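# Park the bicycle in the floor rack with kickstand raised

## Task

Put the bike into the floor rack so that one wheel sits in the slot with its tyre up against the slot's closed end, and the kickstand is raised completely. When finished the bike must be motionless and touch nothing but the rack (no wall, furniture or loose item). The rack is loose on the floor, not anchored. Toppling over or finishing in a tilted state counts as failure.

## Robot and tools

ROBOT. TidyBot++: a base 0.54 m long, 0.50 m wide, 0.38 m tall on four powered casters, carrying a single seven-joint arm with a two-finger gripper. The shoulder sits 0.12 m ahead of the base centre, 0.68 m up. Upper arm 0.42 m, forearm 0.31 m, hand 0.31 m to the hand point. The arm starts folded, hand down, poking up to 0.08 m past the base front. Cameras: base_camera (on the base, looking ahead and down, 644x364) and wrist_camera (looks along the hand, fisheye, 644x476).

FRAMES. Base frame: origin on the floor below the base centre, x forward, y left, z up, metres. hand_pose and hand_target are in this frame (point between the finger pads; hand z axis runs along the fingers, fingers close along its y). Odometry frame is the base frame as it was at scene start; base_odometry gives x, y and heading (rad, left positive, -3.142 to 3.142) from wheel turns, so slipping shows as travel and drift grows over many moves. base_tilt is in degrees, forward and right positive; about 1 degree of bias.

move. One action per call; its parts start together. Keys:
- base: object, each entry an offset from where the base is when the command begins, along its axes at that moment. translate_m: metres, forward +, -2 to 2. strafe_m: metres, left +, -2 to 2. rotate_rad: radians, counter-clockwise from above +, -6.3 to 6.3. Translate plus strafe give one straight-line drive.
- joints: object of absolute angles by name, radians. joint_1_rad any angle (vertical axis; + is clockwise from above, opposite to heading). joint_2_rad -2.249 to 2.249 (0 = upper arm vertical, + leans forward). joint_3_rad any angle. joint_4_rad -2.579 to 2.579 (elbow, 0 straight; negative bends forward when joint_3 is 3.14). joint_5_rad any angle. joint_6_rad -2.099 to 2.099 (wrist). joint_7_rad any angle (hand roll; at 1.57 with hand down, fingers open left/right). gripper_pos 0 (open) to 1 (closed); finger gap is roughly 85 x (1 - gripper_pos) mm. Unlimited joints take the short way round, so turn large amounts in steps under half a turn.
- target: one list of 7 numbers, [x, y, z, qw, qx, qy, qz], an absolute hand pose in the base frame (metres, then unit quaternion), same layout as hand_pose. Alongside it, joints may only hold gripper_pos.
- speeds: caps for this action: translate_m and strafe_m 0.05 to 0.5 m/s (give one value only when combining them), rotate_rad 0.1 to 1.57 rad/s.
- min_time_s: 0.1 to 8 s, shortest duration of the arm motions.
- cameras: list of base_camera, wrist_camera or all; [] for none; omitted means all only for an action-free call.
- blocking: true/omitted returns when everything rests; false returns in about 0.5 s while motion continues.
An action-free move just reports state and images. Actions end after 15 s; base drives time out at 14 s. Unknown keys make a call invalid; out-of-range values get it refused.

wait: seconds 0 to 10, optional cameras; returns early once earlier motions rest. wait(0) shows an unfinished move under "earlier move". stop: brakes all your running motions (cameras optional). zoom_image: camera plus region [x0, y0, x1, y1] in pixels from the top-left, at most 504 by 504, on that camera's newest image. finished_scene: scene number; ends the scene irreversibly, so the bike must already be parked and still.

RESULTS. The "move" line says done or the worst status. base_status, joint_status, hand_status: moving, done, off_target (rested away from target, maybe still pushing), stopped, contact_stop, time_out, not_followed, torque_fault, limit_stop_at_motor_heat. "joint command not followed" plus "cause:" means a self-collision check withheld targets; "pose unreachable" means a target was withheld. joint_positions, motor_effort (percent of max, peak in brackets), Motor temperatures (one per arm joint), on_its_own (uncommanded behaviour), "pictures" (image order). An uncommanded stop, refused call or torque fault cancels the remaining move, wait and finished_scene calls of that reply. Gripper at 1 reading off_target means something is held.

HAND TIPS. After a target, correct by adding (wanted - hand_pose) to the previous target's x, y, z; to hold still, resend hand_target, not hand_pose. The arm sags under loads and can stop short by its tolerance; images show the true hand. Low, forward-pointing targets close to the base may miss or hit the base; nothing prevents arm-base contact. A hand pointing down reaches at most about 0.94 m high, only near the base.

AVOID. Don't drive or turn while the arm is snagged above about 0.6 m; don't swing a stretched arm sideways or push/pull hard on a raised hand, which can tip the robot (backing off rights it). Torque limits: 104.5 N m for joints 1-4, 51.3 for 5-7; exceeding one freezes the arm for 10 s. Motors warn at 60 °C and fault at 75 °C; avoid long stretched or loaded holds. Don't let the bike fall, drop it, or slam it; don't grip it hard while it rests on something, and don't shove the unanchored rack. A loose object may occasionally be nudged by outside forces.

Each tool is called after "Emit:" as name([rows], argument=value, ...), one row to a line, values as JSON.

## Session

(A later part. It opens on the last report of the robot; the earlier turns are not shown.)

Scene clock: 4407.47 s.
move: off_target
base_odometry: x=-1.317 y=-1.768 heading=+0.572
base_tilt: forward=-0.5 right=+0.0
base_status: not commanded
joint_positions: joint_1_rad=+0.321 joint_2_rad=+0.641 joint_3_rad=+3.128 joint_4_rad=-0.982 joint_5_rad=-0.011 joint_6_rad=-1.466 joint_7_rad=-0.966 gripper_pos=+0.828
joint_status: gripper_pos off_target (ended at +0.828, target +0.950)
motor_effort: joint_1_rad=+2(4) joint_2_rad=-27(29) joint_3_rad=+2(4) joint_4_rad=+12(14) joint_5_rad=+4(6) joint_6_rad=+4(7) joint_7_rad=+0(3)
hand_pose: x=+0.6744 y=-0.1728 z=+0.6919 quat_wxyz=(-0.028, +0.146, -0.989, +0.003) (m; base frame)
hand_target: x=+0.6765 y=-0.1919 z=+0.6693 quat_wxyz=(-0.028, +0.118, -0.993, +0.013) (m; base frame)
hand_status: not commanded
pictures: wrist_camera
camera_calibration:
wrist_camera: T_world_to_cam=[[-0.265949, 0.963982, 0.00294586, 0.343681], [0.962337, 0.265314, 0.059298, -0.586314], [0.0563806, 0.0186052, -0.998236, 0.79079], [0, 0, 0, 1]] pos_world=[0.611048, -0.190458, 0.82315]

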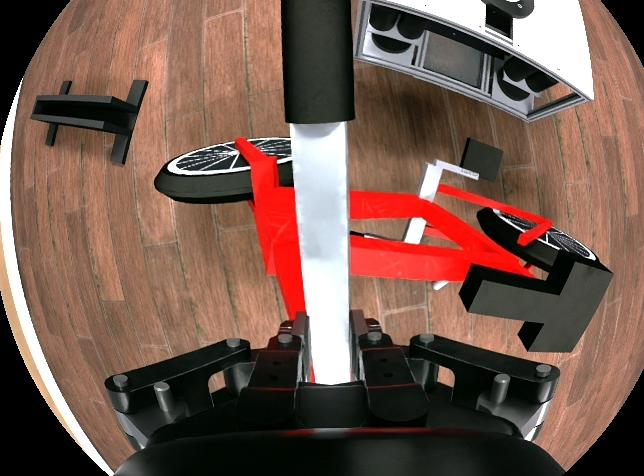

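Emit:
move(joints={"gripper_pos": 0.74})

Emit:
move(joints={"joint_4_rad": -1.02, "joint_6_rad": -1.39, "joint_2_rad": 0.72}, min_time_s=1.5, cameras=["wrist_camera"])

Emit:
zoom_image(camera="wrist_camera", region=[285, 310, 381, 390])

Scene clock: 4426.37 s.
move: done
base_odometry: x=-1.317 y=-1.768 heading=+0.572
base_tilt: forward=-0.5 right=+0.0
base_status: not commanded
joint_positions: joint_1_rad=+0.327 joint_2_rad=+0.643 joint_3_rad=+3.130 joint_4_rad=-0.989 joint_5_rad=-0.010 joint_6_rad=-1.445 joint_7_rad=-0.967 gripper_pos=+0.739
joint_status: all done
motor_effort: joint_1_rad=+0(3) joint_2_rad=-31(35) joint_3_rad=+0(2) joint_4_rad=+13(15) joint_5_rad=+1(4) joint_6_rad=+2(5) joint_7_rad=+0(1)
hand_pose: x=+0.6771 y=-0.1790 z=+0.6888 quat_wxyz=(-0.033, +0.142, -0.989, +0.007) (m; base frame)
hand_target: x=+0.6765 y=-0.1919 z=+0.6693 quat_wxyz=(-0.028, +0.118, -0.993, +0.013) (m; base frame)
hand_status: not commanded
pictures: none

Scene clock: 4428.17 s.
move: done
base_odometry: x=-1.317 y=-1.768 heading=+0.572
base_tilt: forward=-0.5 right=+0.0
base_status: not commanded
joint_positions: joint_1_rad=+0.327 joint_2_rad=+0.643 joint_3_rad=+3.130 joint_4_rad=-0.989 joint_5_rad=-0.010 joint_6_rad=-1.445 joint_7_rad=-0.967 gripper_pos=+0.739
joint_status: all done
motor_effort: joint_1_rad=+0(2) joint_2_rad=-29(32) joint_3_rad=+0(1) joint_4_rad=+12(14) joint_5_rad=+1(2) joint_6_rad=+2(3) joint_7_rad=+0(1)
hand_pose: x=+0.6770 y=-0.1790 z=+0.6885 quat_wxyz=(-0.033, +0.142, -0.989, +0.007) (m; base frame)
hand_target: x=+0.6778 y=-0.1923 z=+0.6339 quat_wxyz=(-0.005, +0.118, -0.993, +0.002) (m; base frame)
hand_status: not commanded
pictures: wrist_camera
camera_calibration:
wrist_camera: T_world_to_cam=[[-0.257584, 0.966238, -0.00581762, 0.351107], [0.96391, 0.257374, 0.0680852, -0.595586], [0.0672838, 0.01193, -0.997663, 0.778466], [0, 0, 0, 1]] pos_world=[0.612153, -0.195252, 0.819239]

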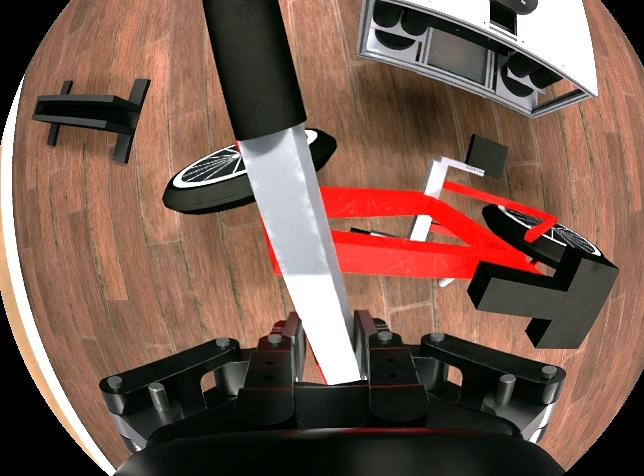

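Scaled by 5.250.

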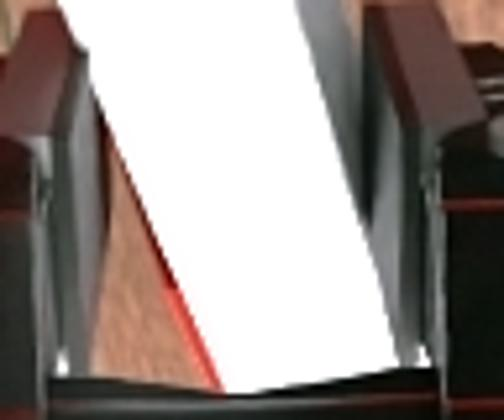

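Emit:
move(joints={"joint_2_rad": 0.75}, min_time_s=1.5)

Emit:
move(joints={"joint_2_rad": 0.77}, min_time_s=1.5)

Scene clock: 4438.50 s.
move: off_target
base_odometry: x=-1.317 y=-1.768 heading=+0.572
base_tilt: forward=-0.5 right=+0.0
base_status: not commanded
joint_positions: joint_1_rad=+0.327 joint_2_rad=+0.651 joint_3_rad=+3.130 joint_4_rad=-0.989 joint_5_rad=-0.010 joint_6_rad=-1.445 joint_7_rad=-0.967 gripper_pos=+0.739
joint_status: joint_2_rad off_target (ended at +0.651, target +0.750)
motor_effort: joint_1_rad=+3(4) joint_2_rad=-25(29) joint_3_rad=+2(3) joint_4_rad=+10(12) joint_5_rad=+5(5) joint_6_rad=+3(3) joint_7_rad=-1(1)
hand_pose: x=+0.6771 y=-0.1789 z=+0.6840 quat_wxyz=(-0.029, +0.142, -0.989, +0.005) (m; base frame)
hand_target: x=+0.6762 y=-0.1917 z=+0.6162 quat_wxyz=(+0.008, +0.118, -0.993, -0.004) (m; base frame)
hand_status: not commanded
pictures: none

Scene clock: 4440.27 s.
move: off_target
base_odometry: x=-1.317 y=-1.768 heading=+0.572
base_tilt: forward=-0.5 right=+0.0
base_status: not commanded
joint_positions: joint_1_rad=+0.326 joint_2_rad=+0.659 joint_3_rad=+3.130 joint_4_rad=-0.989 joint_5_rad=-0.010 joint_6_rad=-1.445 joint_7_rad=-0.967 gripper_pos=+0.739
joint_status: joint_2_rad off_target (ended at +0.659, target +0.770)
motor_effort: joint_1_rad=+4(5) joint_2_rad=-23(26) joint_3_rad=+3(3) joint_4_rad=+9(10) joint_5_rad=+5(5) joint_6_rad=+3(4) joint_7_rad=+0(1)
hand_pose: x=+0.6773 y=-0.1782 z=+0.6797 quat_wxyz=(-0.026, +0.143, -0.989, +0.003) (m; base frame)
hand_target: x=+0.6748 y=-0.1913 z=+0.6045 quat_wxyz=(+0.017, +0.118, -0.993, -0.009) (m; base frame)
hand_status: not commanded
pictures: none

Emit:
move(joints={"joint_2_rad": 0.79}, min_time_s=1.5)

Emit:
move(joints={"joint_2_rad": 0.81}, min_time_s=1.5, cameras=["wrist_camera"])

Emit:
zoom_image(camera="wrist_camera", region=[285, 310, 381, 390])

Scene clock: 4452.03 s.
move: done
base_odometry: x=-1.317 y=-1.768 heading=+0.572
base_tilt: forward=-0.5 right=+0.0
base_status: not commanded
joint_positions: joint_1_rad=+0.325 joint_2_rad=+0.704 joint_3_rad=+3.130 joint_4_rad=-0.990 joint_5_rad=-0.010 joint_6_rad=-1.445 joint_7_rad=-0.967 gripper_pos=+0.739
joint_status: all done
motor_effort: joint_1_rad=+2(4) joint_2_rad=-28(31) joint_3_rad=+1(3) joint_4_rad=+11(13) joint_5_rad=+3(5) joint_6_rad=+2(3) joint_7_rad=+0(1)
hand_pose: x=+0.6766 y=-0.1774 z=+0.6527 quat_wxyz=(-0.005, +0.143, -0.990, -0.007) (m; base frame)
hand_target: x=+0.6732 y=-0.1907 z=+0.5927 quat_wxyz=(+0.026, +0.118, -0.993, -0.013) (m; base frame)
hand_status: not commanded
pictures: none

Scene clock: 4453.80 s.
move: off_target
base_odometry: x=-1.317 y=-1.768 heading=+0.572
base_tilt: forward=-0.5 right=+0.0
base_status: not commanded
joint_positions: joint_1_rad=+0.325 joint_2_rad=+0.704 joint_3_rad=+3.130 joint_4_rad=-0.990 joint_5_rad=-0.010 joint_6_rad=-1.445 joint_7_rad=-0.967 gripper_pos=+0.739
joint_status: joint_2_rad off_target (ended at +0.704, target +0.810)
motor_effort: joint_1_rad=+1(3) joint_2_rad=-25(29) joint_3_rad=+2(2) joint_4_rad=+9(11) joint_5_rad=+3(3) joint_6_rad=+2(2) joint_7_rad=-1(1)
hand_pose: x=+0.6766 y=-0.1774 z=+0.6525 quat_wxyz=(-0.005, +0.143, -0.990, -0.007) (m; base frame)
hand_target: x=+0.6714 y=-0.1901 z=+0.5810 quat_wxyz=(+0.035, +0.118, -0.992, -0.018) (m; base frame)
hand_status: not commanded
pictures: wrist_camera
camera_calibration:
wrist_camera: T_world_to_cam=[[-0.259289, 0.96538, 0.0284652, 0.327872], [0.96576, 0.258898, 0.0167328, -0.560576], [0.00878396, 0.0318292, -0.999455, 0.786795], [0, 0, 0, 1]] pos_world=[0.619484, -0.196432, 0.786413]

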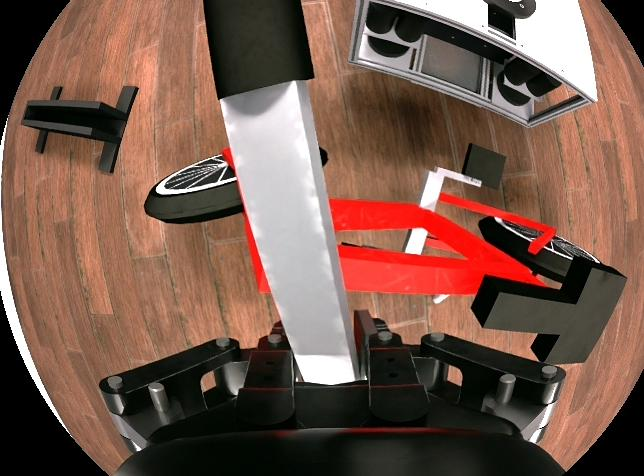

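Scaled by 5.250.

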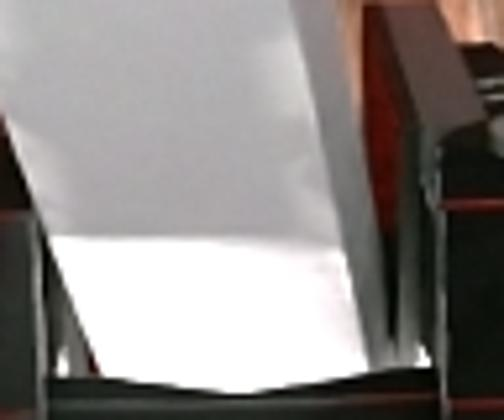

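Emit:
move(joints={"joint_2_rad": 0.72, "joint_4_rad": -0.92, "joint_6_rad": -1.52}, min_time_s=1.5)

Scene clock: 4467.97 s.
move: off_target
base_odometry: x=-1.317 y=-1.768 heading=+0.572
base_tilt: forward=-0.4 right=+0.0
base_status: not commanded
joint_positions: joint_1_rad=+0.325 joint_2_rad=+0.706 joint_3_rad=+3.130 joint_4_rad=-0.982 joint_5_rad=-0.010 joint_6_rad=-1.455 joint_7_rad=-0.967 gripper_pos=+0.739
joint_status: joint_4_rad off_target (ended at -0.982, target -0.920); the others done
motor_effort: joint_1_rad=+3(3) joint_2_rad=-41(42) joint_3_rad=+1(2) joint_4_rad=+16(17) joint_5_rad=+3(4) joint_6_rad=+0(4) joint_7_rad=-1(1)
hand_pose: x=+0.6760 y=-0.1772 z=+0.6543 quat_wxyz=(-0.003, +0.143, -0.990, -0.008) (m; base frame)
hand_target: x=+0.6725 y=-0.1905 z=+0.6652 quat_wxyz=(+0.008, +0.118, -0.993, -0.004) (m; base frame)
hand_status: not commanded
pictures: none

Emit:
move(joints={"joint_4_rad": -0.89, "joint_6_rad": -1.54}, min_time_s=1.0)

Emit:
move(joints={"joint_4_rad": -0.88, "joint_6_rad": -1.55}, min_time_s=1.0)

Scene clock: 4474.73 s.
move: off_target
base_odometry: x=-1.317 y=-1.768 heading=+0.572
base_tilt: forward=-0.5 right=+0.0
base_status: not commanded
joint_positions: joint_1_rad=+0.325 joint_2_rad=+0.710 joint_3_rad=+3.130 joint_4_rad=-0.955 joint_5_rad=-0.010 joint_6_rad=-1.483 joint_7_rad=-0.967 gripper_pos=+0.739
joint_status: joint_4_rad off_target (ended at -0.955, target -0.890); the others done
motor_effort: joint_1_rad=+1(3) joint_2_rad=-41(44) joint_3_rad=+0(1) joint_4_rad=+17(19) joint_5_rad=+2(4) joint_6_rad=+1(2) joint_7_rad=+0(1)
hand_pose: x=+0.6766 y=-0.1775 z=+0.6599 quat_wxyz=(-0.001, +0.143, -0.990, -0.009) (m; base frame)
hand_target: x=+0.6759 y=-0.1917 z=+0.6745 quat_wxyz=(+0.004, +0.118, -0.993, -0.002) (m; base frame)
hand_status: not commanded
pictures: none

Scene clock: 4476.03 s.
move: off_target
base_odometry: x=-1.317 y=-1.768 heading=+0.572
base_tilt: forward=-0.4 right=+0.0
base_status: not commanded
joint_positions: joint_1_rad=+0.325 joint_2_rad=+0.710 joint_3_rad=+3.130 joint_4_rad=-0.946 joint_5_rad=-0.010 joint_6_rad=-1.492 joint_7_rad=-0.967 gripper_pos=+0.739
joint_status: joint_4_rad off_target (ended at -0.946, target -0.880); the others done
motor_effort: joint_1_rad=+0(2) joint_2_rad=-41(42) joint_3_rad=+0(1) joint_4_rad=+17(18) joint_5_rad=+2(3) joint_6_rad=+1(3) joint_7_rad=+0(1)
hand_pose: x=+0.6768 y=-0.1775 z=+0.6626 quat_wxyz=(-0.001, +0.143, -0.990, -0.009) (m; base frame)
hand_target: x=+0.6760 y=-0.1917 z=+0.6777 quat_wxyz=(+0.004, +0.118, -0.993, -0.002) (m; base frame)
hand_status: not commanded
pictures: none

Emit:
move(joints={"joint_4_rad": -0.868, "joint_6_rad": -1.56}, min_time_s=1.0)

Emit:
move(joints={"gripper_pos": 0.95}, cameras=["wrist_camera"])

Emit:
zoom_image(camera="wrist_camera", region=[285, 310, 381, 390])

Scene clock: 4484.67 s.
move: off_target
base_odometry: x=-1.317 y=-1.768 heading=+0.572
base_tilt: forward=-0.4 right=+0.0
base_status: not commanded
joint_positions: joint_1_rad=+0.325 joint_2_rad=+0.710 joint_3_rad=+3.130 joint_4_rad=-0.940 joint_5_rad=-0.010 joint_6_rad=-1.499 joint_7_rad=-0.967 gripper_pos=+0.739
joint_status: joint_4_rad off_target (ended at -0.940, target -0.868); the others done
motor_effort: joint_1_rad=+0(1) joint_2_rad=-44(44) joint_3_rad=+0(1) joint_4_rad=+18(19) joint_5_rad=+2(2) joint_6_rad=+1(2) joint_7_rad=+0(1)
hand_pose: x=+0.6766 y=-0.1775 z=+0.6646 quat_wxyz=(+0.000, +0.143, -0.990, -0.010) (m; base frame)
hand_target: x=+0.6766 y=-0.1919 z=+0.6814 quat_wxyz=(+0.003, +0.118, -0.993, -0.002) (m; base frame)
hand_status: not commanded
pictures: none

Scene clock: 4485.53 s.
move: off_target
base_odometry: x=-1.317 y=-1.768 heading=+0.572
base_tilt: forward=-0.5 right=+0.0
base_status: not commanded
joint_positions: joint_1_rad=+0.323 joint_2_rad=+0.714 joint_3_rad=+3.128 joint_4_rad=-0.936 joint_5_rad=-0.019 joint_6_rad=-1.521 joint_7_rad=-0.971 gripper_pos=+0.803
joint_status: gripper_pos off_target (ended at +0.803, target +0.950)
motor_effort: joint_1_rad=+1(6) joint_2_rad=-42(46) joint_3_rad=+2(4) joint_4_rad=+19(21) joint_5_rad=+5(8) joint_6_rad=+3(5) joint_7_rad=+0(3)
hand_pose: x=+0.6728 y=-0.1714 z=+0.6641 quat_wxyz=(+0.007, +0.143, -0.990, -0.019) (m; base frame)
hand_target: x=+0.6766 y=-0.1919 z=+0.6814 quat_wxyz=(+0.003, +0.118, -0.993, -0.002) (m; base frame)
hand_status: not commanded
pictures: wrist_camera
camera_calibration:
wrist_camera: T_world_to_cam=[[-0.257793, 0.964687, 0.0540524, 0.302662], [0.966019, 0.258425, -0.00494153, -0.544477], [-0.0187355, 0.0509417, -0.998526, 0.819399], [0, 0, 0, 1]] pos_world=[0.619351, -0.193009, 0.799141]

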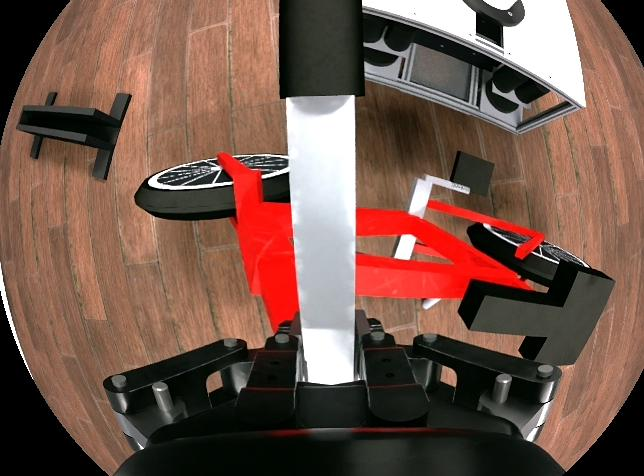

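Scaled by 5.250.

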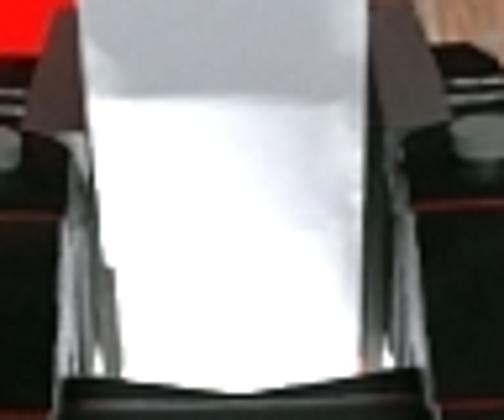

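Emit:
move(joints={"joint_7_rad": -1.15, "joint_5_rad": 0.0, "joint_1_rad": 0.335}, min_time_s=2.5, base={"strafe_m": 0.004, "translate_m": -0.001}, cameras=["wrist_camera"])

Scene clock: 4501.23 s.
move: done
base_odometry: x=-1.320 y=-1.765 heading=+0.573
base_tilt: forward=-0.5 right=+0.0
base_status: done
joint_positions: joint_1_rad=+0.323 joint_2_rad=+0.717 joint_3_rad=+3.129 joint_4_rad=-0.932 joint_5_rad=-0.019 joint_6_rad=-1.525 joint_7_rad=-1.086 gripper_pos=+0.804
joint_status: all done
motor_effort: joint_1_rad=+3(5) joint_2_rad=-45(46) joint_3_rad=+3(3) joint_4_rad=+21(22) joint_5_rad=+5(7) joint_6_rad=+4(5) joint_7_rad=-2(3)
hand_pose: x=+0.6726 y=-0.1717 z=+0.6636 quat_wxyz=(+0.010, +0.085, -0.996, -0.019) (m; base frame)
hand_target: x=+0.6766 y=-0.1919 z=+0.6814 quat_wxyz=(+0.003, +0.043, -0.999, -0.002) (m; base frame)
hand_status: not commanded
pictures: wrist_camera
camera_calibration:
wrist_camera: T_world_to_cam=[[-0.144618, 0.988024, 0.0537908, 0.230971], [0.989291, 0.145459, -0.012051, -0.574626], [-0.0197311, 0.051472, -0.99848, 0.819749], [0, 0, 0, 1]] pos_world=[0.618049, -0.186814, 0.799154]

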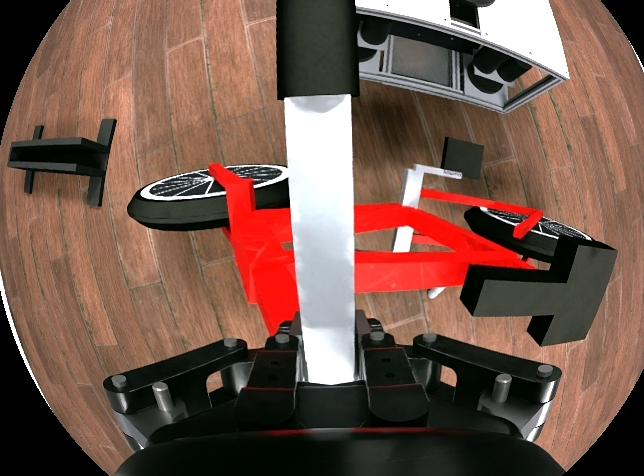

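Emit:
move(joints={"joint_7_rad": -1.28}, min_time_s=2.5, base={"strafe_m": 0.004, "translate_m": -0.001}, cameras=["wrist_camera"])

Scene clock: 4508.57 s.
move: done
base_odometry: x=-1.323 y=-1.762 heading=+0.573
base_tilt: forward=-0.4 right=+0.0
base_status: done
joint_positions: joint_1_rad=+0.321 joint_2_rad=+0.718 joint_3_rad=+3.129 joint_4_rad=-0.932 joint_5_rad=-0.018 joint_6_rad=-1.526 joint_7_rad=-1.210 gripper_pos=+0.805
joint_status: all done
motor_effort: joint_1_rad=+5(5) joint_2_rad=-45(46) joint_3_rad=+2(3) joint_4_rad=+21(22) joint_5_rad=+2(5) joint_6_rad=+4(5) joint_7_rad=-3(4)
hand_pose: x=+0.6728 y=-0.1706 z=+0.6628 quat_wxyz=(+0.012, +0.024, -0.999, -0.018) (m; base frame)
hand_target: x=+0.6766 y=-0.1919 z=+0.6814 quat_wxyz=(+0.003, -0.022, -1.000, -0.001) (m; base frame)
hand_status: not commanded
pictures: wrist_camera
camera_calibration:
wrist_camera: T_world_to_cam=[[-0.0230342, 0.998415, 0.0513523, 0.151525], [0.999536, 0.0240238, -0.0187362, -0.598125], [-0.0199402, 0.0508969, -0.998505, 0.81898], [0, 0, 0, 1]] pos_world=[0.617668, -0.178599, 0.798767]

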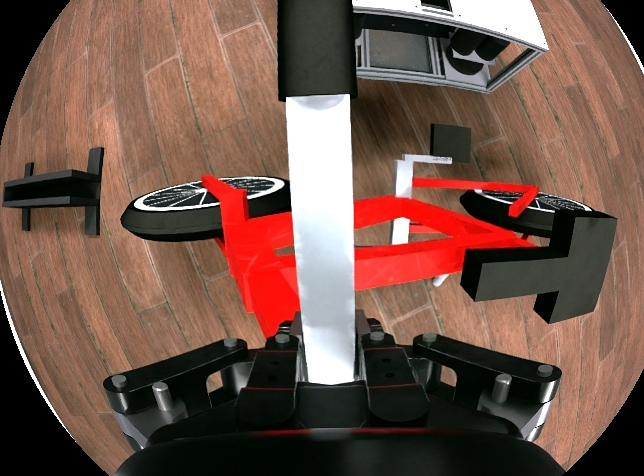

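Emit:
move(joints={"joint_4_rad": -0.835, "joint_6_rad": -1.59}, min_time_s=1.5, base={"translate_m": -0.06}, speeds={"translate_m": 0.05}, cameras=["all"])

Scene clock: 4537.43 s.
move: done
base_odometry: x=-1.373 y=-1.794 heading=+0.573
base_tilt: forward=-0.5 right=+0.0
base_status: done
joint_positions: joint_1_rad=+0.315 joint_2_rad=+0.730 joint_3_rad=+3.129 joint_4_rad=-0.888 joint_5_rad=-0.018 joint_6_rad=-1.521 joint_7_rad=-1.225 gripper_pos=+0.805
joint_status: all done
motor_effort: joint_1_rad=+3(6) joint_2_rad=-46(48) joint_3_rad=+2(3) joint_4_rad=+15(21) joint_5_rad=+5(5) joint_6_rad=-7(9) joint_7_rad=-1(3)
hand_pose: x=+0.6891 y=-0.1726 z=+0.6697 quat_wxyz=(-0.006, +0.019, -1.000, -0.012) (m; base frame)
hand_target: x=+0.6775 y=-0.1923 z=+0.6918 quat_wxyz=(+0.001, -0.022, -1.000, -0.001) (m; base frame)
hand_status: not commanded
pictures: base_camera, wrist_camera
camera_calibration:
wrist_camera: T_world_to_cam=[[-0.0144, 0.999131, 0.0391184, 0.155961], [0.999764, 0.0137507, 0.0168172, -0.639916], [0.0162647, 0.0393513, -0.999093, 0.799673], [0, 0, 0, 1]] pos_world=[0.629004, -0.178494, 0.803608]

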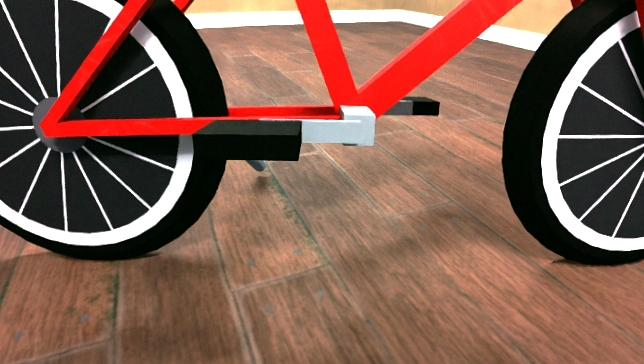

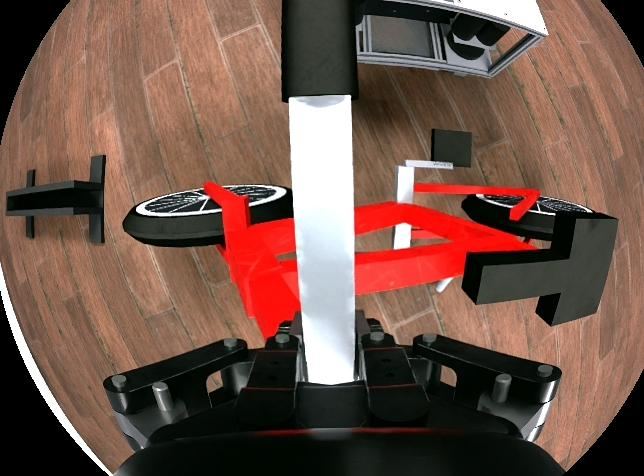

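Emit:
move(joints={"joint_4_rad": -0.82, "joint_6_rad": -1.59}, min_time_s=1.5, base={"translate_m": -0.06}, speeds={"translate_m": 0.05}, cameras=["all"])

Scene clock: 4544.50 s.
move: done
base_odometry: x=-1.423 y=-1.827 heading=+0.573
base_tilt: forward=-0.5 right=+0.0
base_status: done
joint_positions: joint_1_rad=+0.315 joint_2_rad=+0.731 joint_3_rad=+3.129 joint_4_rad=-0.868 joint_5_rad=-0.018 joint_6_rad=-1.521 joint_7_rad=-1.226 gripper_pos=+0.805
joint_status: all done
motor_effort: joint_1_rad=+2(5) joint_2_rad=-45(49) joint_3_rad=+2(3) joint_4_rad=+16(17) joint_5_rad=+4(6) joint_6_rad=-5(9) joint_7_rad=-1(2)
hand_pose: x=+0.6951 y=-0.1745 z=+0.6753 quat_wxyz=(-0.015, +0.019, -1.000, -0.009) (m; base frame)
hand_target: x=+0.6818 y=-0.1938 z=+0.6966 quat_wxyz=(-0.006, -0.022, -1.000, +0.001) (m; base frame)
hand_status: not commanded
pictures: base_camera, wrist_camera
camera_calibration:
wrist_camera: T_world_to_cam=[[-0.0141627, 0.999345, 0.0332889, 0.161539], [0.999323, 0.0130157, 0.0344223, -0.657778], [0.0339665, 0.0337539, -0.998853, 0.791823], [0, 0, 0, 1]] pos_world=[0.632725, -0.179599, 0.808179]

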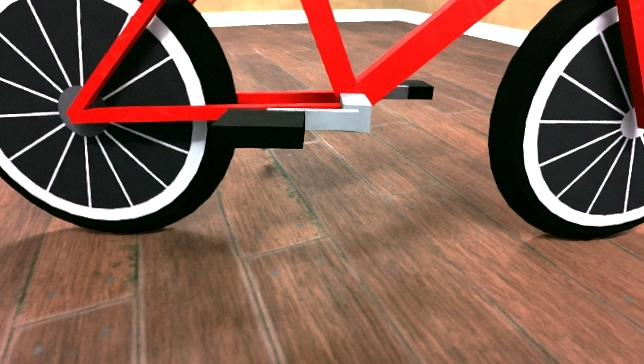

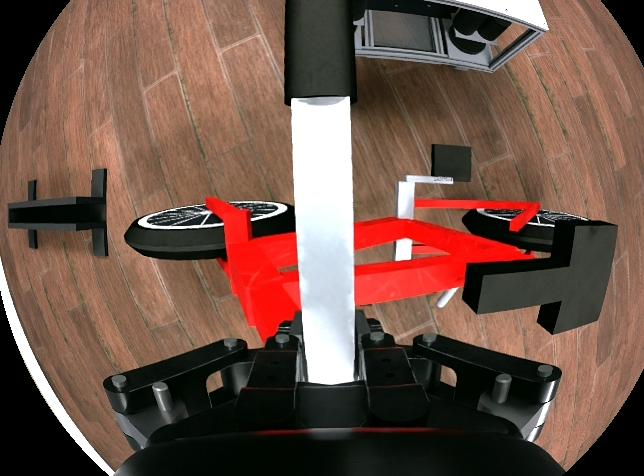

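Emit:
move(joints={"joint_4_rad": -0.81, "joint_6_rad": -1.59}, min_time_s=1.5, base={"translate_m": -0.05}, speeds={"translate_m": 0.05}, cameras=["all"])

Scene clock: 4550.63 s.
move: done
base_odometry: x=-1.466 y=-1.854 heading=+0.573
base_tilt: forward=-0.5 right=+0.0
base_status: done
joint_positions: joint_1_rad=+0.316 joint_2_rad=+0.732 joint_3_rad=+3.129 joint_4_rad=-0.862 joint_5_rad=-0.018 joint_6_rad=-1.521 joint_7_rad=-1.226 gripper_pos=+0.805
joint_status: all done
motor_effort: joint_1_rad=+3(5) joint_2_rad=-44(48) joint_3_rad=+1(3) joint_4_rad=+16(19) joint_5_rad=+3(6) joint_6_rad=-4(9) joint_7_rad=-1(2)
hand_pose: x=+0.6969 y=-0.1753 z=+0.6769 quat_wxyz=(-0.017, +0.019, -1.000, -0.008) (m; base frame)
hand_target: x=+0.6847 y=-0.1947 z=+0.6997 quat_wxyz=(-0.010, -0.022, -1.000, +0.003) (m; base frame)
hand_status: not commanded
pictures: base_camera, wrist_camera
camera_calibration:
wrist_camera: T_world_to_cam=[[-0.0135601, 0.999407, 0.0316486, 0.162972], [0.999149, 0.0123098, 0.0393723, -0.662941], [0.0389594, 0.0321556, -0.998723, 0.789435], [0, 0, 0, 1]] pos_world=[0.633831, -0.1801, 0.809371]

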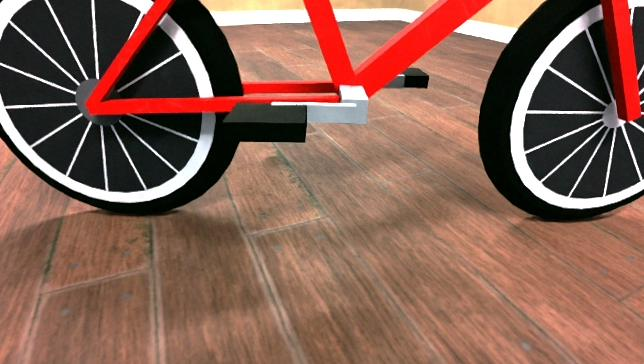

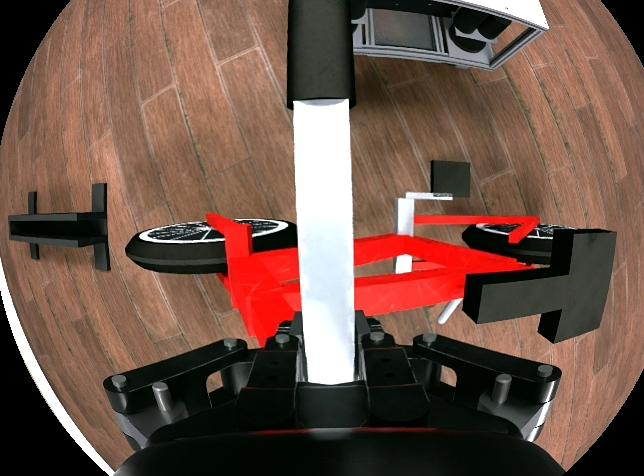

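Emit:
move(base={"translate_m": -0.035}, speeds={"translate_m": 0.05}, cameras=["all"])

Scene clock: 4557.80 s.
move: done
base_odometry: x=-1.495 y=-1.872 heading=+0.573
base_tilt: forward=-0.5 right=+0.0
base_status: done
joint_positions: joint_1_rad=+0.316 joint_2_rad=+0.735 joint_3_rad=+3.129 joint_4_rad=-0.859 joint_5_rad=-0.018 joint_6_rad=-1.522 joint_7_rad=-1.227 gripper_pos=+0.805
joint_status: not commanded
motor_effort: joint_1_rad=+2(5) joint_2_rad=-44(49) joint_3_rad=+1(2) joint_4_rad=+16(19) joint_5_rad=+3(5) joint_6_rad=-3(7) joint_7_rad=-1(2)
hand_pose: x=+0.6971 y=-0.1760 z=+0.6759 quat_wxyz=(-0.017, +0.018, -1.000, -0.008) (m; base frame)
hand_target: x=+0.6847 y=-0.1947 z=+0.6997 quat_wxyz=(-0.010, -0.022, -1.000, +0.003) (m; base frame)
hand_status: not commanded
pictures: base_camera, wrist_camera
camera_calibration:
wrist_camera: T_world_to_cam=[[-0.012334, 0.999408, 0.0321209, 0.16254], [0.999215, 0.0111095, 0.0380265, -0.662469], [0.0376471, 0.0325647, -0.99876, 0.789582], [0, 0, 0, 1]] pos_world=[0.634229, -0.180797, 0.808573]

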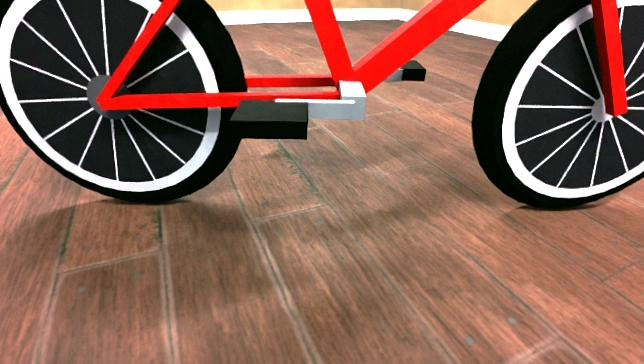

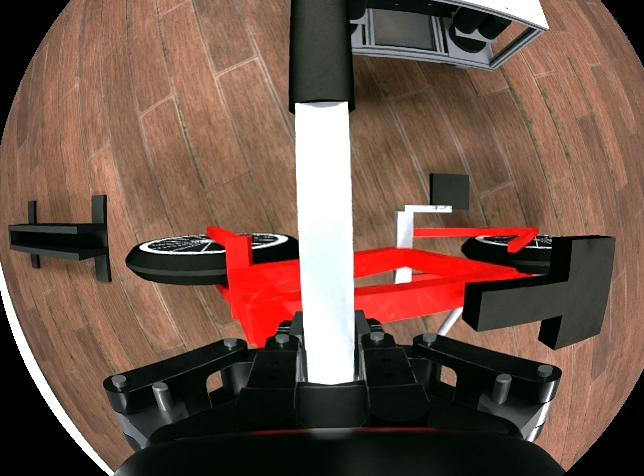

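Emit:
zoom_image(camera="wrist_camera", region=[0, 180, 310, 320])

Emit:
zoom_image(camera="wrist_camera", region=[380, 150, 640, 350])

Scaled by 1.626.

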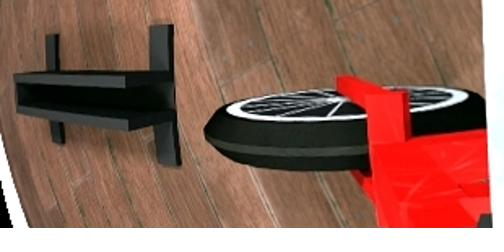

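Scaled by 1.938.

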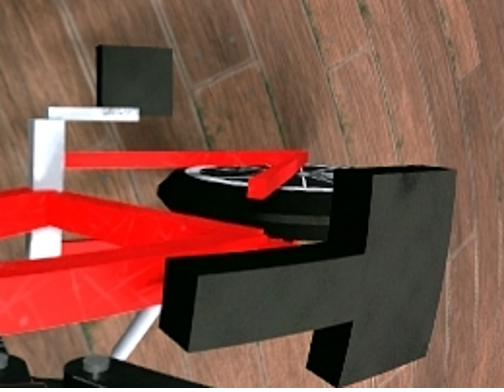

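Emit:
zoom_image(camera="wrist_camera", region=[110, 210, 310, 310])

Emit:
zoom_image(camera="wrist_camera", region=[0, 180, 140, 300])

Scaled by 2.520.

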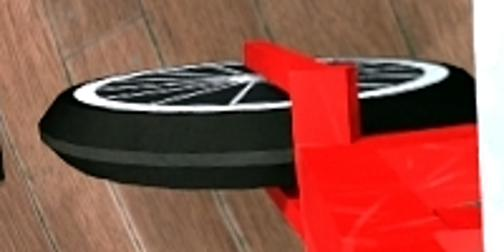

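Scaled by 3.600.

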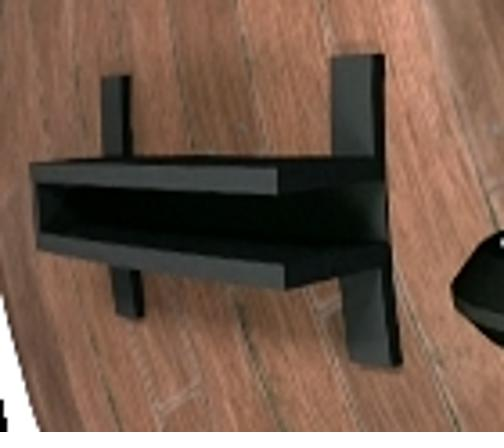

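Emit:
move(joints={"joint_7_rad": -1.35}, min_time_s=2, cameras=["wrist_camera"])

Emit:
zoom_image(camera="wrist_camera", region=[110, 210, 310, 310])

Scene clock: 4676.57 s.
move: done
base_odometry: x=-1.495 y=-1.872 heading=+0.573
base_tilt: forward=-0.5 right=+0.0
base_status: not commanded
joint_positions: joint_1_rad=+0.316 joint_2_rad=+0.735 joint_3_rad=+3.129 joint_4_rad=-0.859 joint_5_rad=-0.018 joint_6_rad=-1.522 joint_7_rad=-1.295 gripper_pos=+0.805
joint_status: all done
motor_effort: joint_1_rad=+1(3) joint_2_rad=-50(50) joint_3_rad=+0(1) joint_4_rad=+19(20) joint_5_rad=+2(3) joint_6_rad=-3(4) joint_7_rad=-1(2)
hand_pose: x=+0.6971 y=-0.1760 z=+0.6756 quat_wxyz=(-0.016, -0.016, -1.000, -0.009) (m; base frame)
hand_target: x=+0.6847 y=-0.1947 z=+0.6997 quat_wxyz=(-0.011, -0.056, -0.998, +0.002) (m; base frame)
hand_status: not commanded
pictures: wrist_camera
camera_calibration:
wrist_camera: T_world_to_cam=[[0.055538, 0.997861, 0.0344901, 0.113286], [0.997725, -0.0567859, 0.0363222, -0.672255], [0.038203, 0.0323944, -0.998745, 0.788855], [0, 0, 0, 1]] pos_world=[0.634297, -0.176773, 0.808375]

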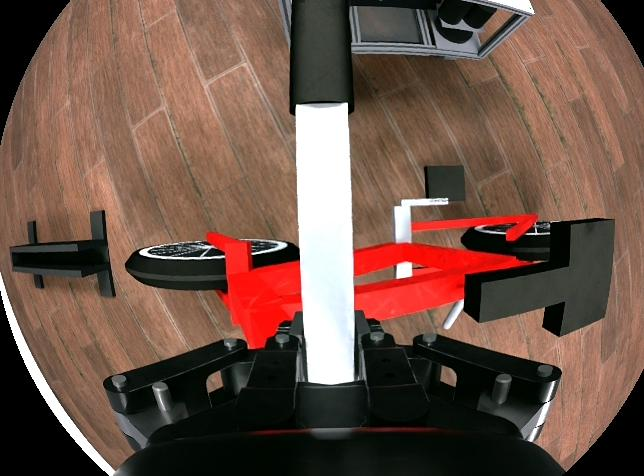

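Scaled by 2.520.

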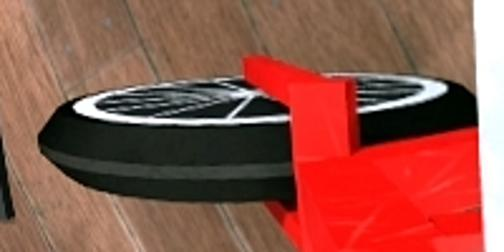

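Emit:
move(base={"strafe_m": -0.05}, speeds={"strafe_m": 0.05}, cameras=["all"])

Emit:
zoom_image(camera="wrist_camera", region=[110, 210, 310, 310])

Scene clock: 4695.93 s.
move: done
base_odometry: x=-1.468 y=-1.915 heading=+0.573
base_tilt: forward=-0.5 right=+0.0
base_status: done
joint_positions: joint_1_rad=+0.328 joint_2_rad=+0.736 joint_3_rad=+3.129 joint_4_rad=-0.859 joint_5_rad=-0.018 joint_6_rad=-1.522 joint_7_rad=-1.298 gripper_pos=+0.805
joint_status: not commanded
motor_effort: joint_1_rad=+1(7) joint_2_rad=-46(50) joint_3_rad=+0(3) joint_4_rad=+17(20) joint_5_rad=+2(5) joint_6_rad=-4(5) joint_7_rad=-1(1)
hand_pose: x=+0.6950 y=-0.1828 z=+0.6753 quat_wxyz=(-0.016, -0.024, -1.000, -0.009) (m; base frame)
hand_target: x=+0.6847 y=-0.1947 z=+0.6997 quat_wxyz=(-0.011, -0.056, -0.998, +0.002) (m; base frame)
hand_status: not commanded
pictures: base_camera, wrist_camera
camera_calibration:
wrist_camera: T_world_to_cam=[[0.0710504, 0.996867, 0.0347457, 0.109077], [0.996747, -0.072284, 0.035638, -0.672135], [0.0380379, 0.0321006, -0.998761, 0.788891], [0, 0, 0, 1]] pos_world=[0.632191, -0.182644, 0.808076]

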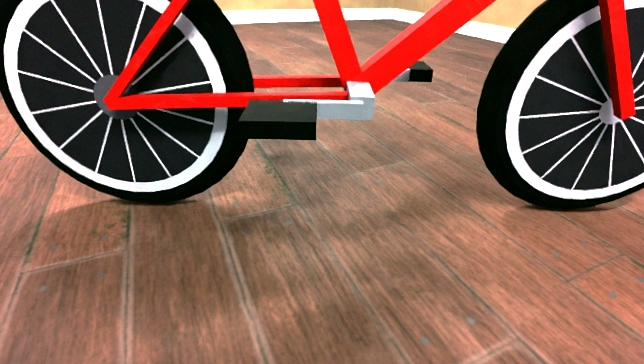

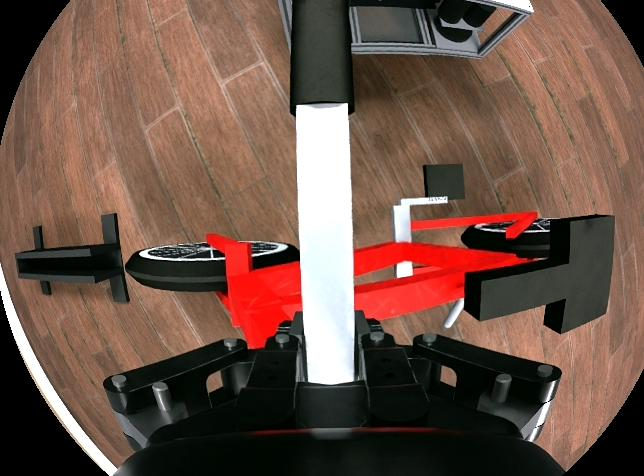

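Scaled by 2.520.

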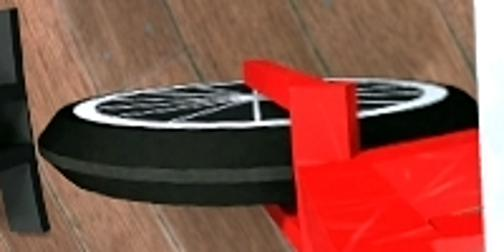

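Emit:
zoom_image(camera="wrist_camera", region=[0, 200, 140, 320])

Scaled by 3.600.

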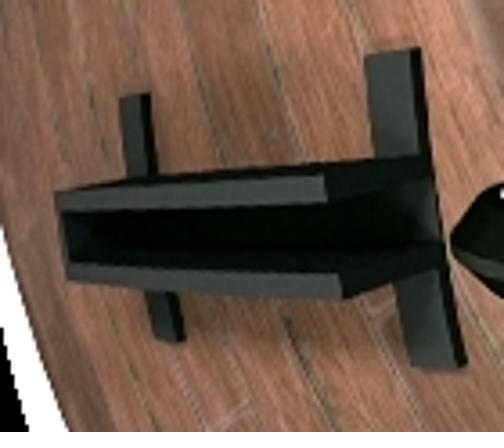

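Emit:
zoom_image(camera="wrist_camera", region=[85, 205, 140, 310])

Scaled by 4.800.

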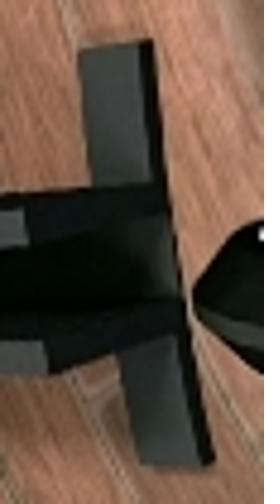

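Emit:
zoom_image(camera="base_camera", region=[0, 0, 260, 220])

Emit:
zoom_image(camera="base_camera", region=[460, 0, 644, 220])

Scaled by 1.938.

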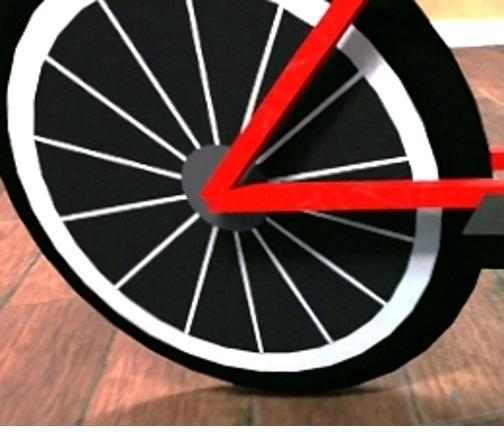

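Scaled by 2.291.

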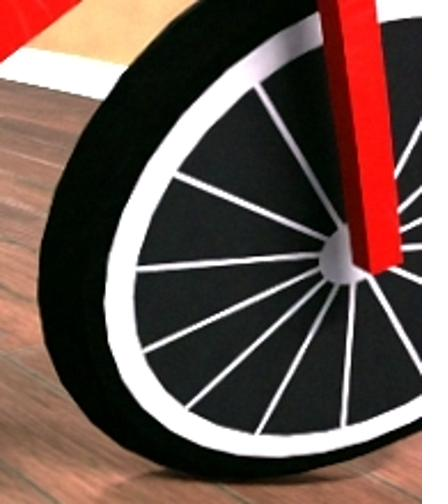

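Emit:
move(base={"strafe_m": -0.08, "translate_m": 0.002}, speeds={"strafe_m": 0.05}, cameras=["all"])

Emit:
zoom_image(camera="wrist_camera", region=[20, 200, 220, 320])

Scene clock: 4883.53 s.
move: done
base_odometry: x=-1.423 y=-1.981 heading=+0.572
base_tilt: forward=-0.5 right=+0.0
base_status: done
joint_positions: joint_1_rad=+0.331 joint_2_rad=+0.736 joint_3_rad=+3.130 joint_4_rad=-0.859 joint_5_rad=-0.018 joint_6_rad=-1.522 joint_7_rad=-1.302 gripper_pos=+0.805
joint_status: not commanded
motor_effort: joint_1_rad=+0(5) joint_2_rad=-45(47) joint_3_rad=-1(3) joint_4_rad=+17(19) joint_5_rad=+1(4) joint_6_rad=-3(4) joint_7_rad=+0(1)
hand_pose: x=+0.6944 y=-0.1847 z=+0.6753 quat_wxyz=(-0.016, -0.027, -0.999, -0.009) (m; base frame)
hand_target: x=+0.6847 y=-0.1947 z=+0.6997 quat_wxyz=(-0.011, -0.056, -0.998, +0.002) (m; base frame)
hand_status: not commanded
pictures: base_camera, wrist_camera
camera_calibration:
wrist_camera: T_world_to_cam=[[0.0775867, 0.996395, 0.0343133, 0.106731], [0.996266, -0.0787921, 0.0352936, -0.672358], [0.03787, 0.0314469, -0.998788, 0.788966], [0, 0, 0, 1]] pos_world=[0.631688, -0.184133, 0.808077]

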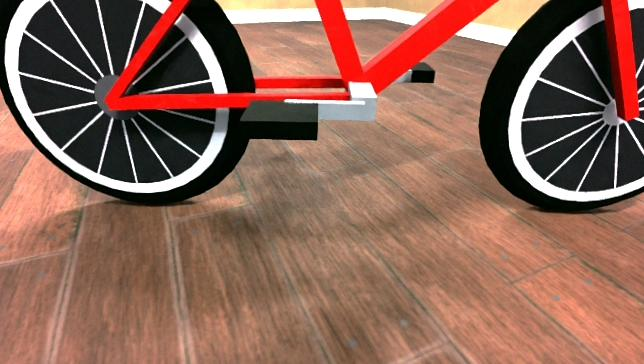

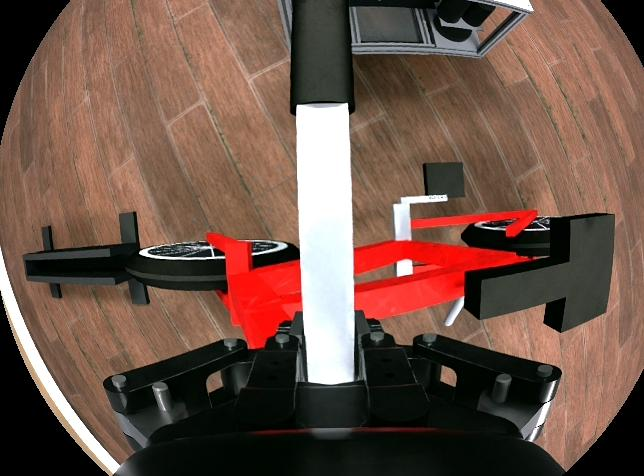

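Scaled by 2.520.

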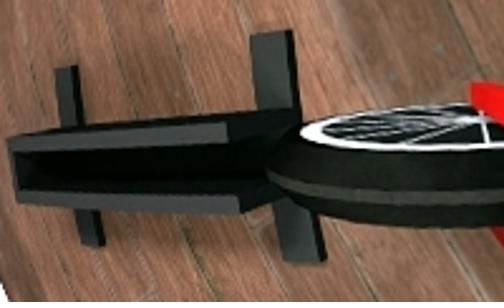

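Emit:
move(joints={"joint_7_rad": -1.20}, min_time_s=1.0, base={"strafe_m": -0.05, "translate_m": 0.012}, speeds={"strafe_m": 0.05}, cameras=["all"])

Emit:
zoom_image(camera="wrist_camera", region=[20, 200, 220, 320])

Scene clock: 4918.10 s.
move: done
base_odometry: x=-1.386 y=-2.017 heading=+0.572
base_tilt: forward=-0.4 right=+0.0
base_status: done
joint_positions: joint_1_rad=+0.336 joint_2_rad=+0.736 joint_3_rad=+3.132 joint_4_rad=-0.856 joint_5_rad=-0.017 joint_6_rad=-1.537 joint_7_rad=-1.245 gripper_pos=+0.805
joint_status: all done
motor_effort: joint_1_rad=+0(4) joint_2_rad=-41(46) joint_3_rad=-1(3) joint_4_rad=+16(19) joint_5_rad=+1(5) joint_6_rad=+0(3) joint_7_rad=+1(2)
hand_pose: x=+0.6895 y=-0.1877 z=+0.6759 quat_wxyz=(-0.010, -0.002, -1.000, -0.009) (m; base frame)
hand_target: x=+0.6847 y=-0.1947 z=+0.6997 quat_wxyz=(-0.010, +0.018, -1.000, +0.003) (m; base frame)
hand_status: not commanded
pictures: base_camera, wrist_camera
camera_calibration:
wrist_camera: T_world_to_cam=[[0.0274687, 0.999051, 0.0337954, 0.145529], [0.99931, -0.0282902, 0.0240729, -0.652829], [0.0250061, 0.0331108, -0.999139, 0.799289], [0, 0, 0, 1]] pos_world=[0.628394, -0.190324, 0.809398]

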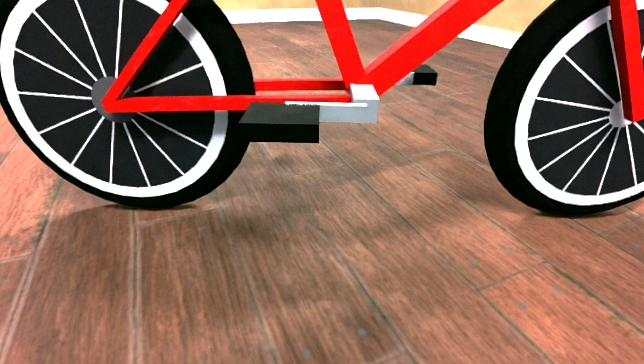

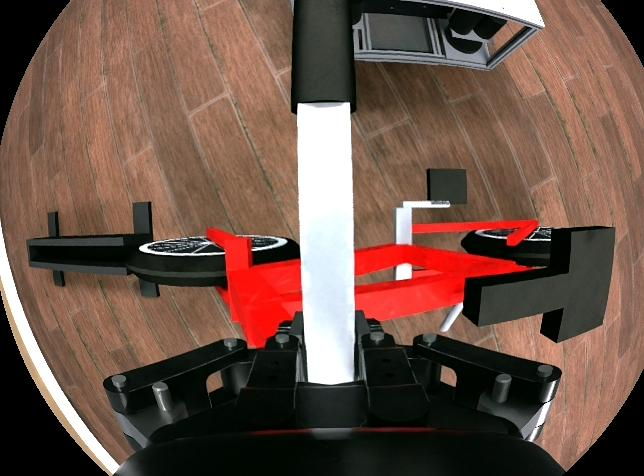

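Scaled by 2.520.

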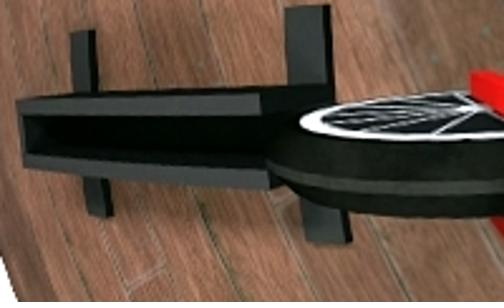

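Emit:
zoom_image(camera="base_camera", region=[460, 0, 644, 220])

Emit:
zoom_image(camera="wrist_camera", region=[110, 210, 310, 310])

Scaled by 2.291.

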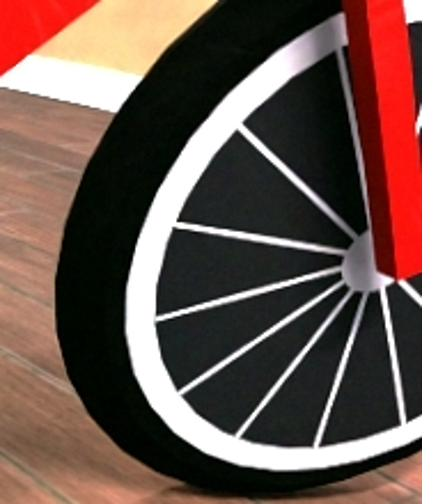

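Scaled by 2.520.

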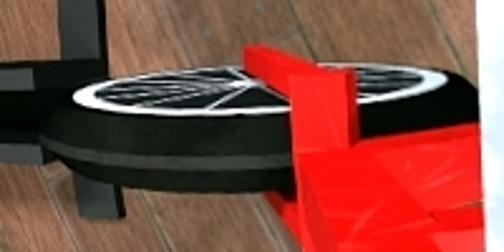

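Emit:
move(joints={"joint_7_rad": -1.135}, min_time_s=1.0, base={"strafe_m": -0.045, "translate_m": 0.002}, speeds={"strafe_m": 0.05}, cameras=["all"])

Emit:
zoom_image(camera="wrist_camera", region=[20, 200, 220, 320])

Emit:
zoom_image(camera="wrist_camera", region=[110, 210, 210, 300])

Scene clock: 4963.83 s.
move: done
base_odometry: x=-1.360 y=-2.053 heading=+0.572
base_tilt: forward=-0.5 right=+0.0
base_status: done
joint_positions: joint_1_rad=+0.339 joint_2_rad=+0.736 joint_3_rad=+3.133 joint_4_rad=-0.854 joint_5_rad=-0.016 joint_6_rad=-1.543 joint_7_rad=-1.183 gripper_pos=+0.805
joint_status: all done
motor_effort: joint_1_rad=-1(4) joint_2_rad=-40(42) joint_3_rad=-1(3) joint_4_rad=+16(17) joint_5_rad=+1(3) joint_6_rad=+1(3) joint_7_rad=+1(2)
hand_pose: x=+0.6875 y=-0.1901 z=+0.6764 quat_wxyz=(-0.008, +0.027, -1.000, -0.009) (m; base frame)
hand_target: x=+0.6847 y=-0.1947 z=+0.6997 quat_wxyz=(-0.010, +0.051, -0.999, +0.004) (m; base frame)
hand_status: not commanded
pictures: base_camera, wrist_camera
camera_calibration:
wrist_camera: T_world_to_cam=[[-0.0295769, 0.999042, 0.032266, 0.188147], [0.999366, 0.0289151, 0.0207889, -0.637795], [0.019836, 0.0328604, -0.999263, 0.803508], [0, 0, 0, 1]] pos_world=[0.627017, -0.195929, 0.810104]

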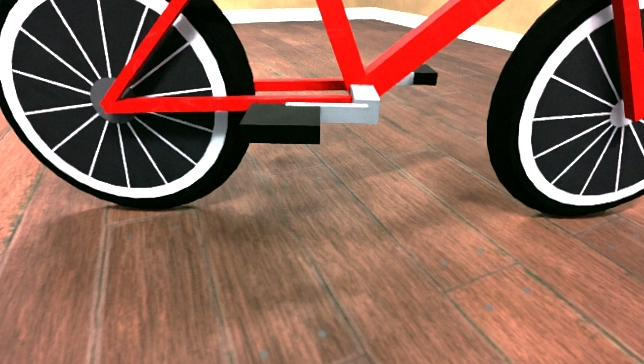

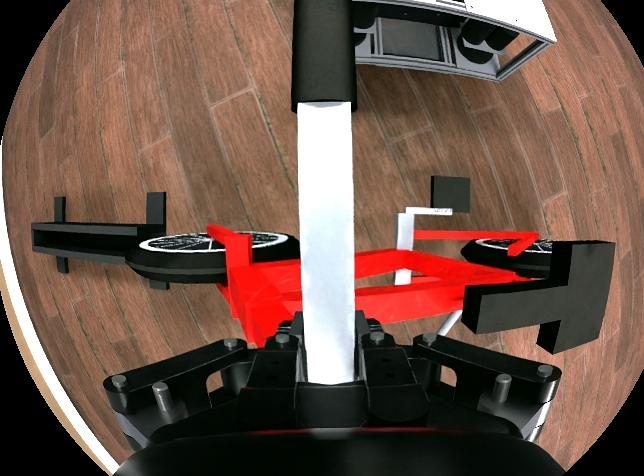

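Scaled by 2.520.

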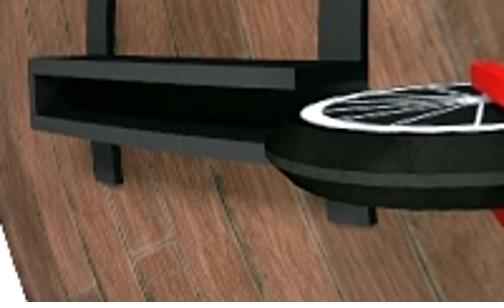

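Scaled by 5.040.

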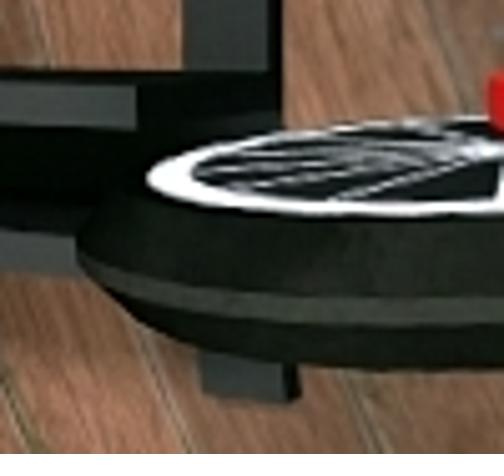

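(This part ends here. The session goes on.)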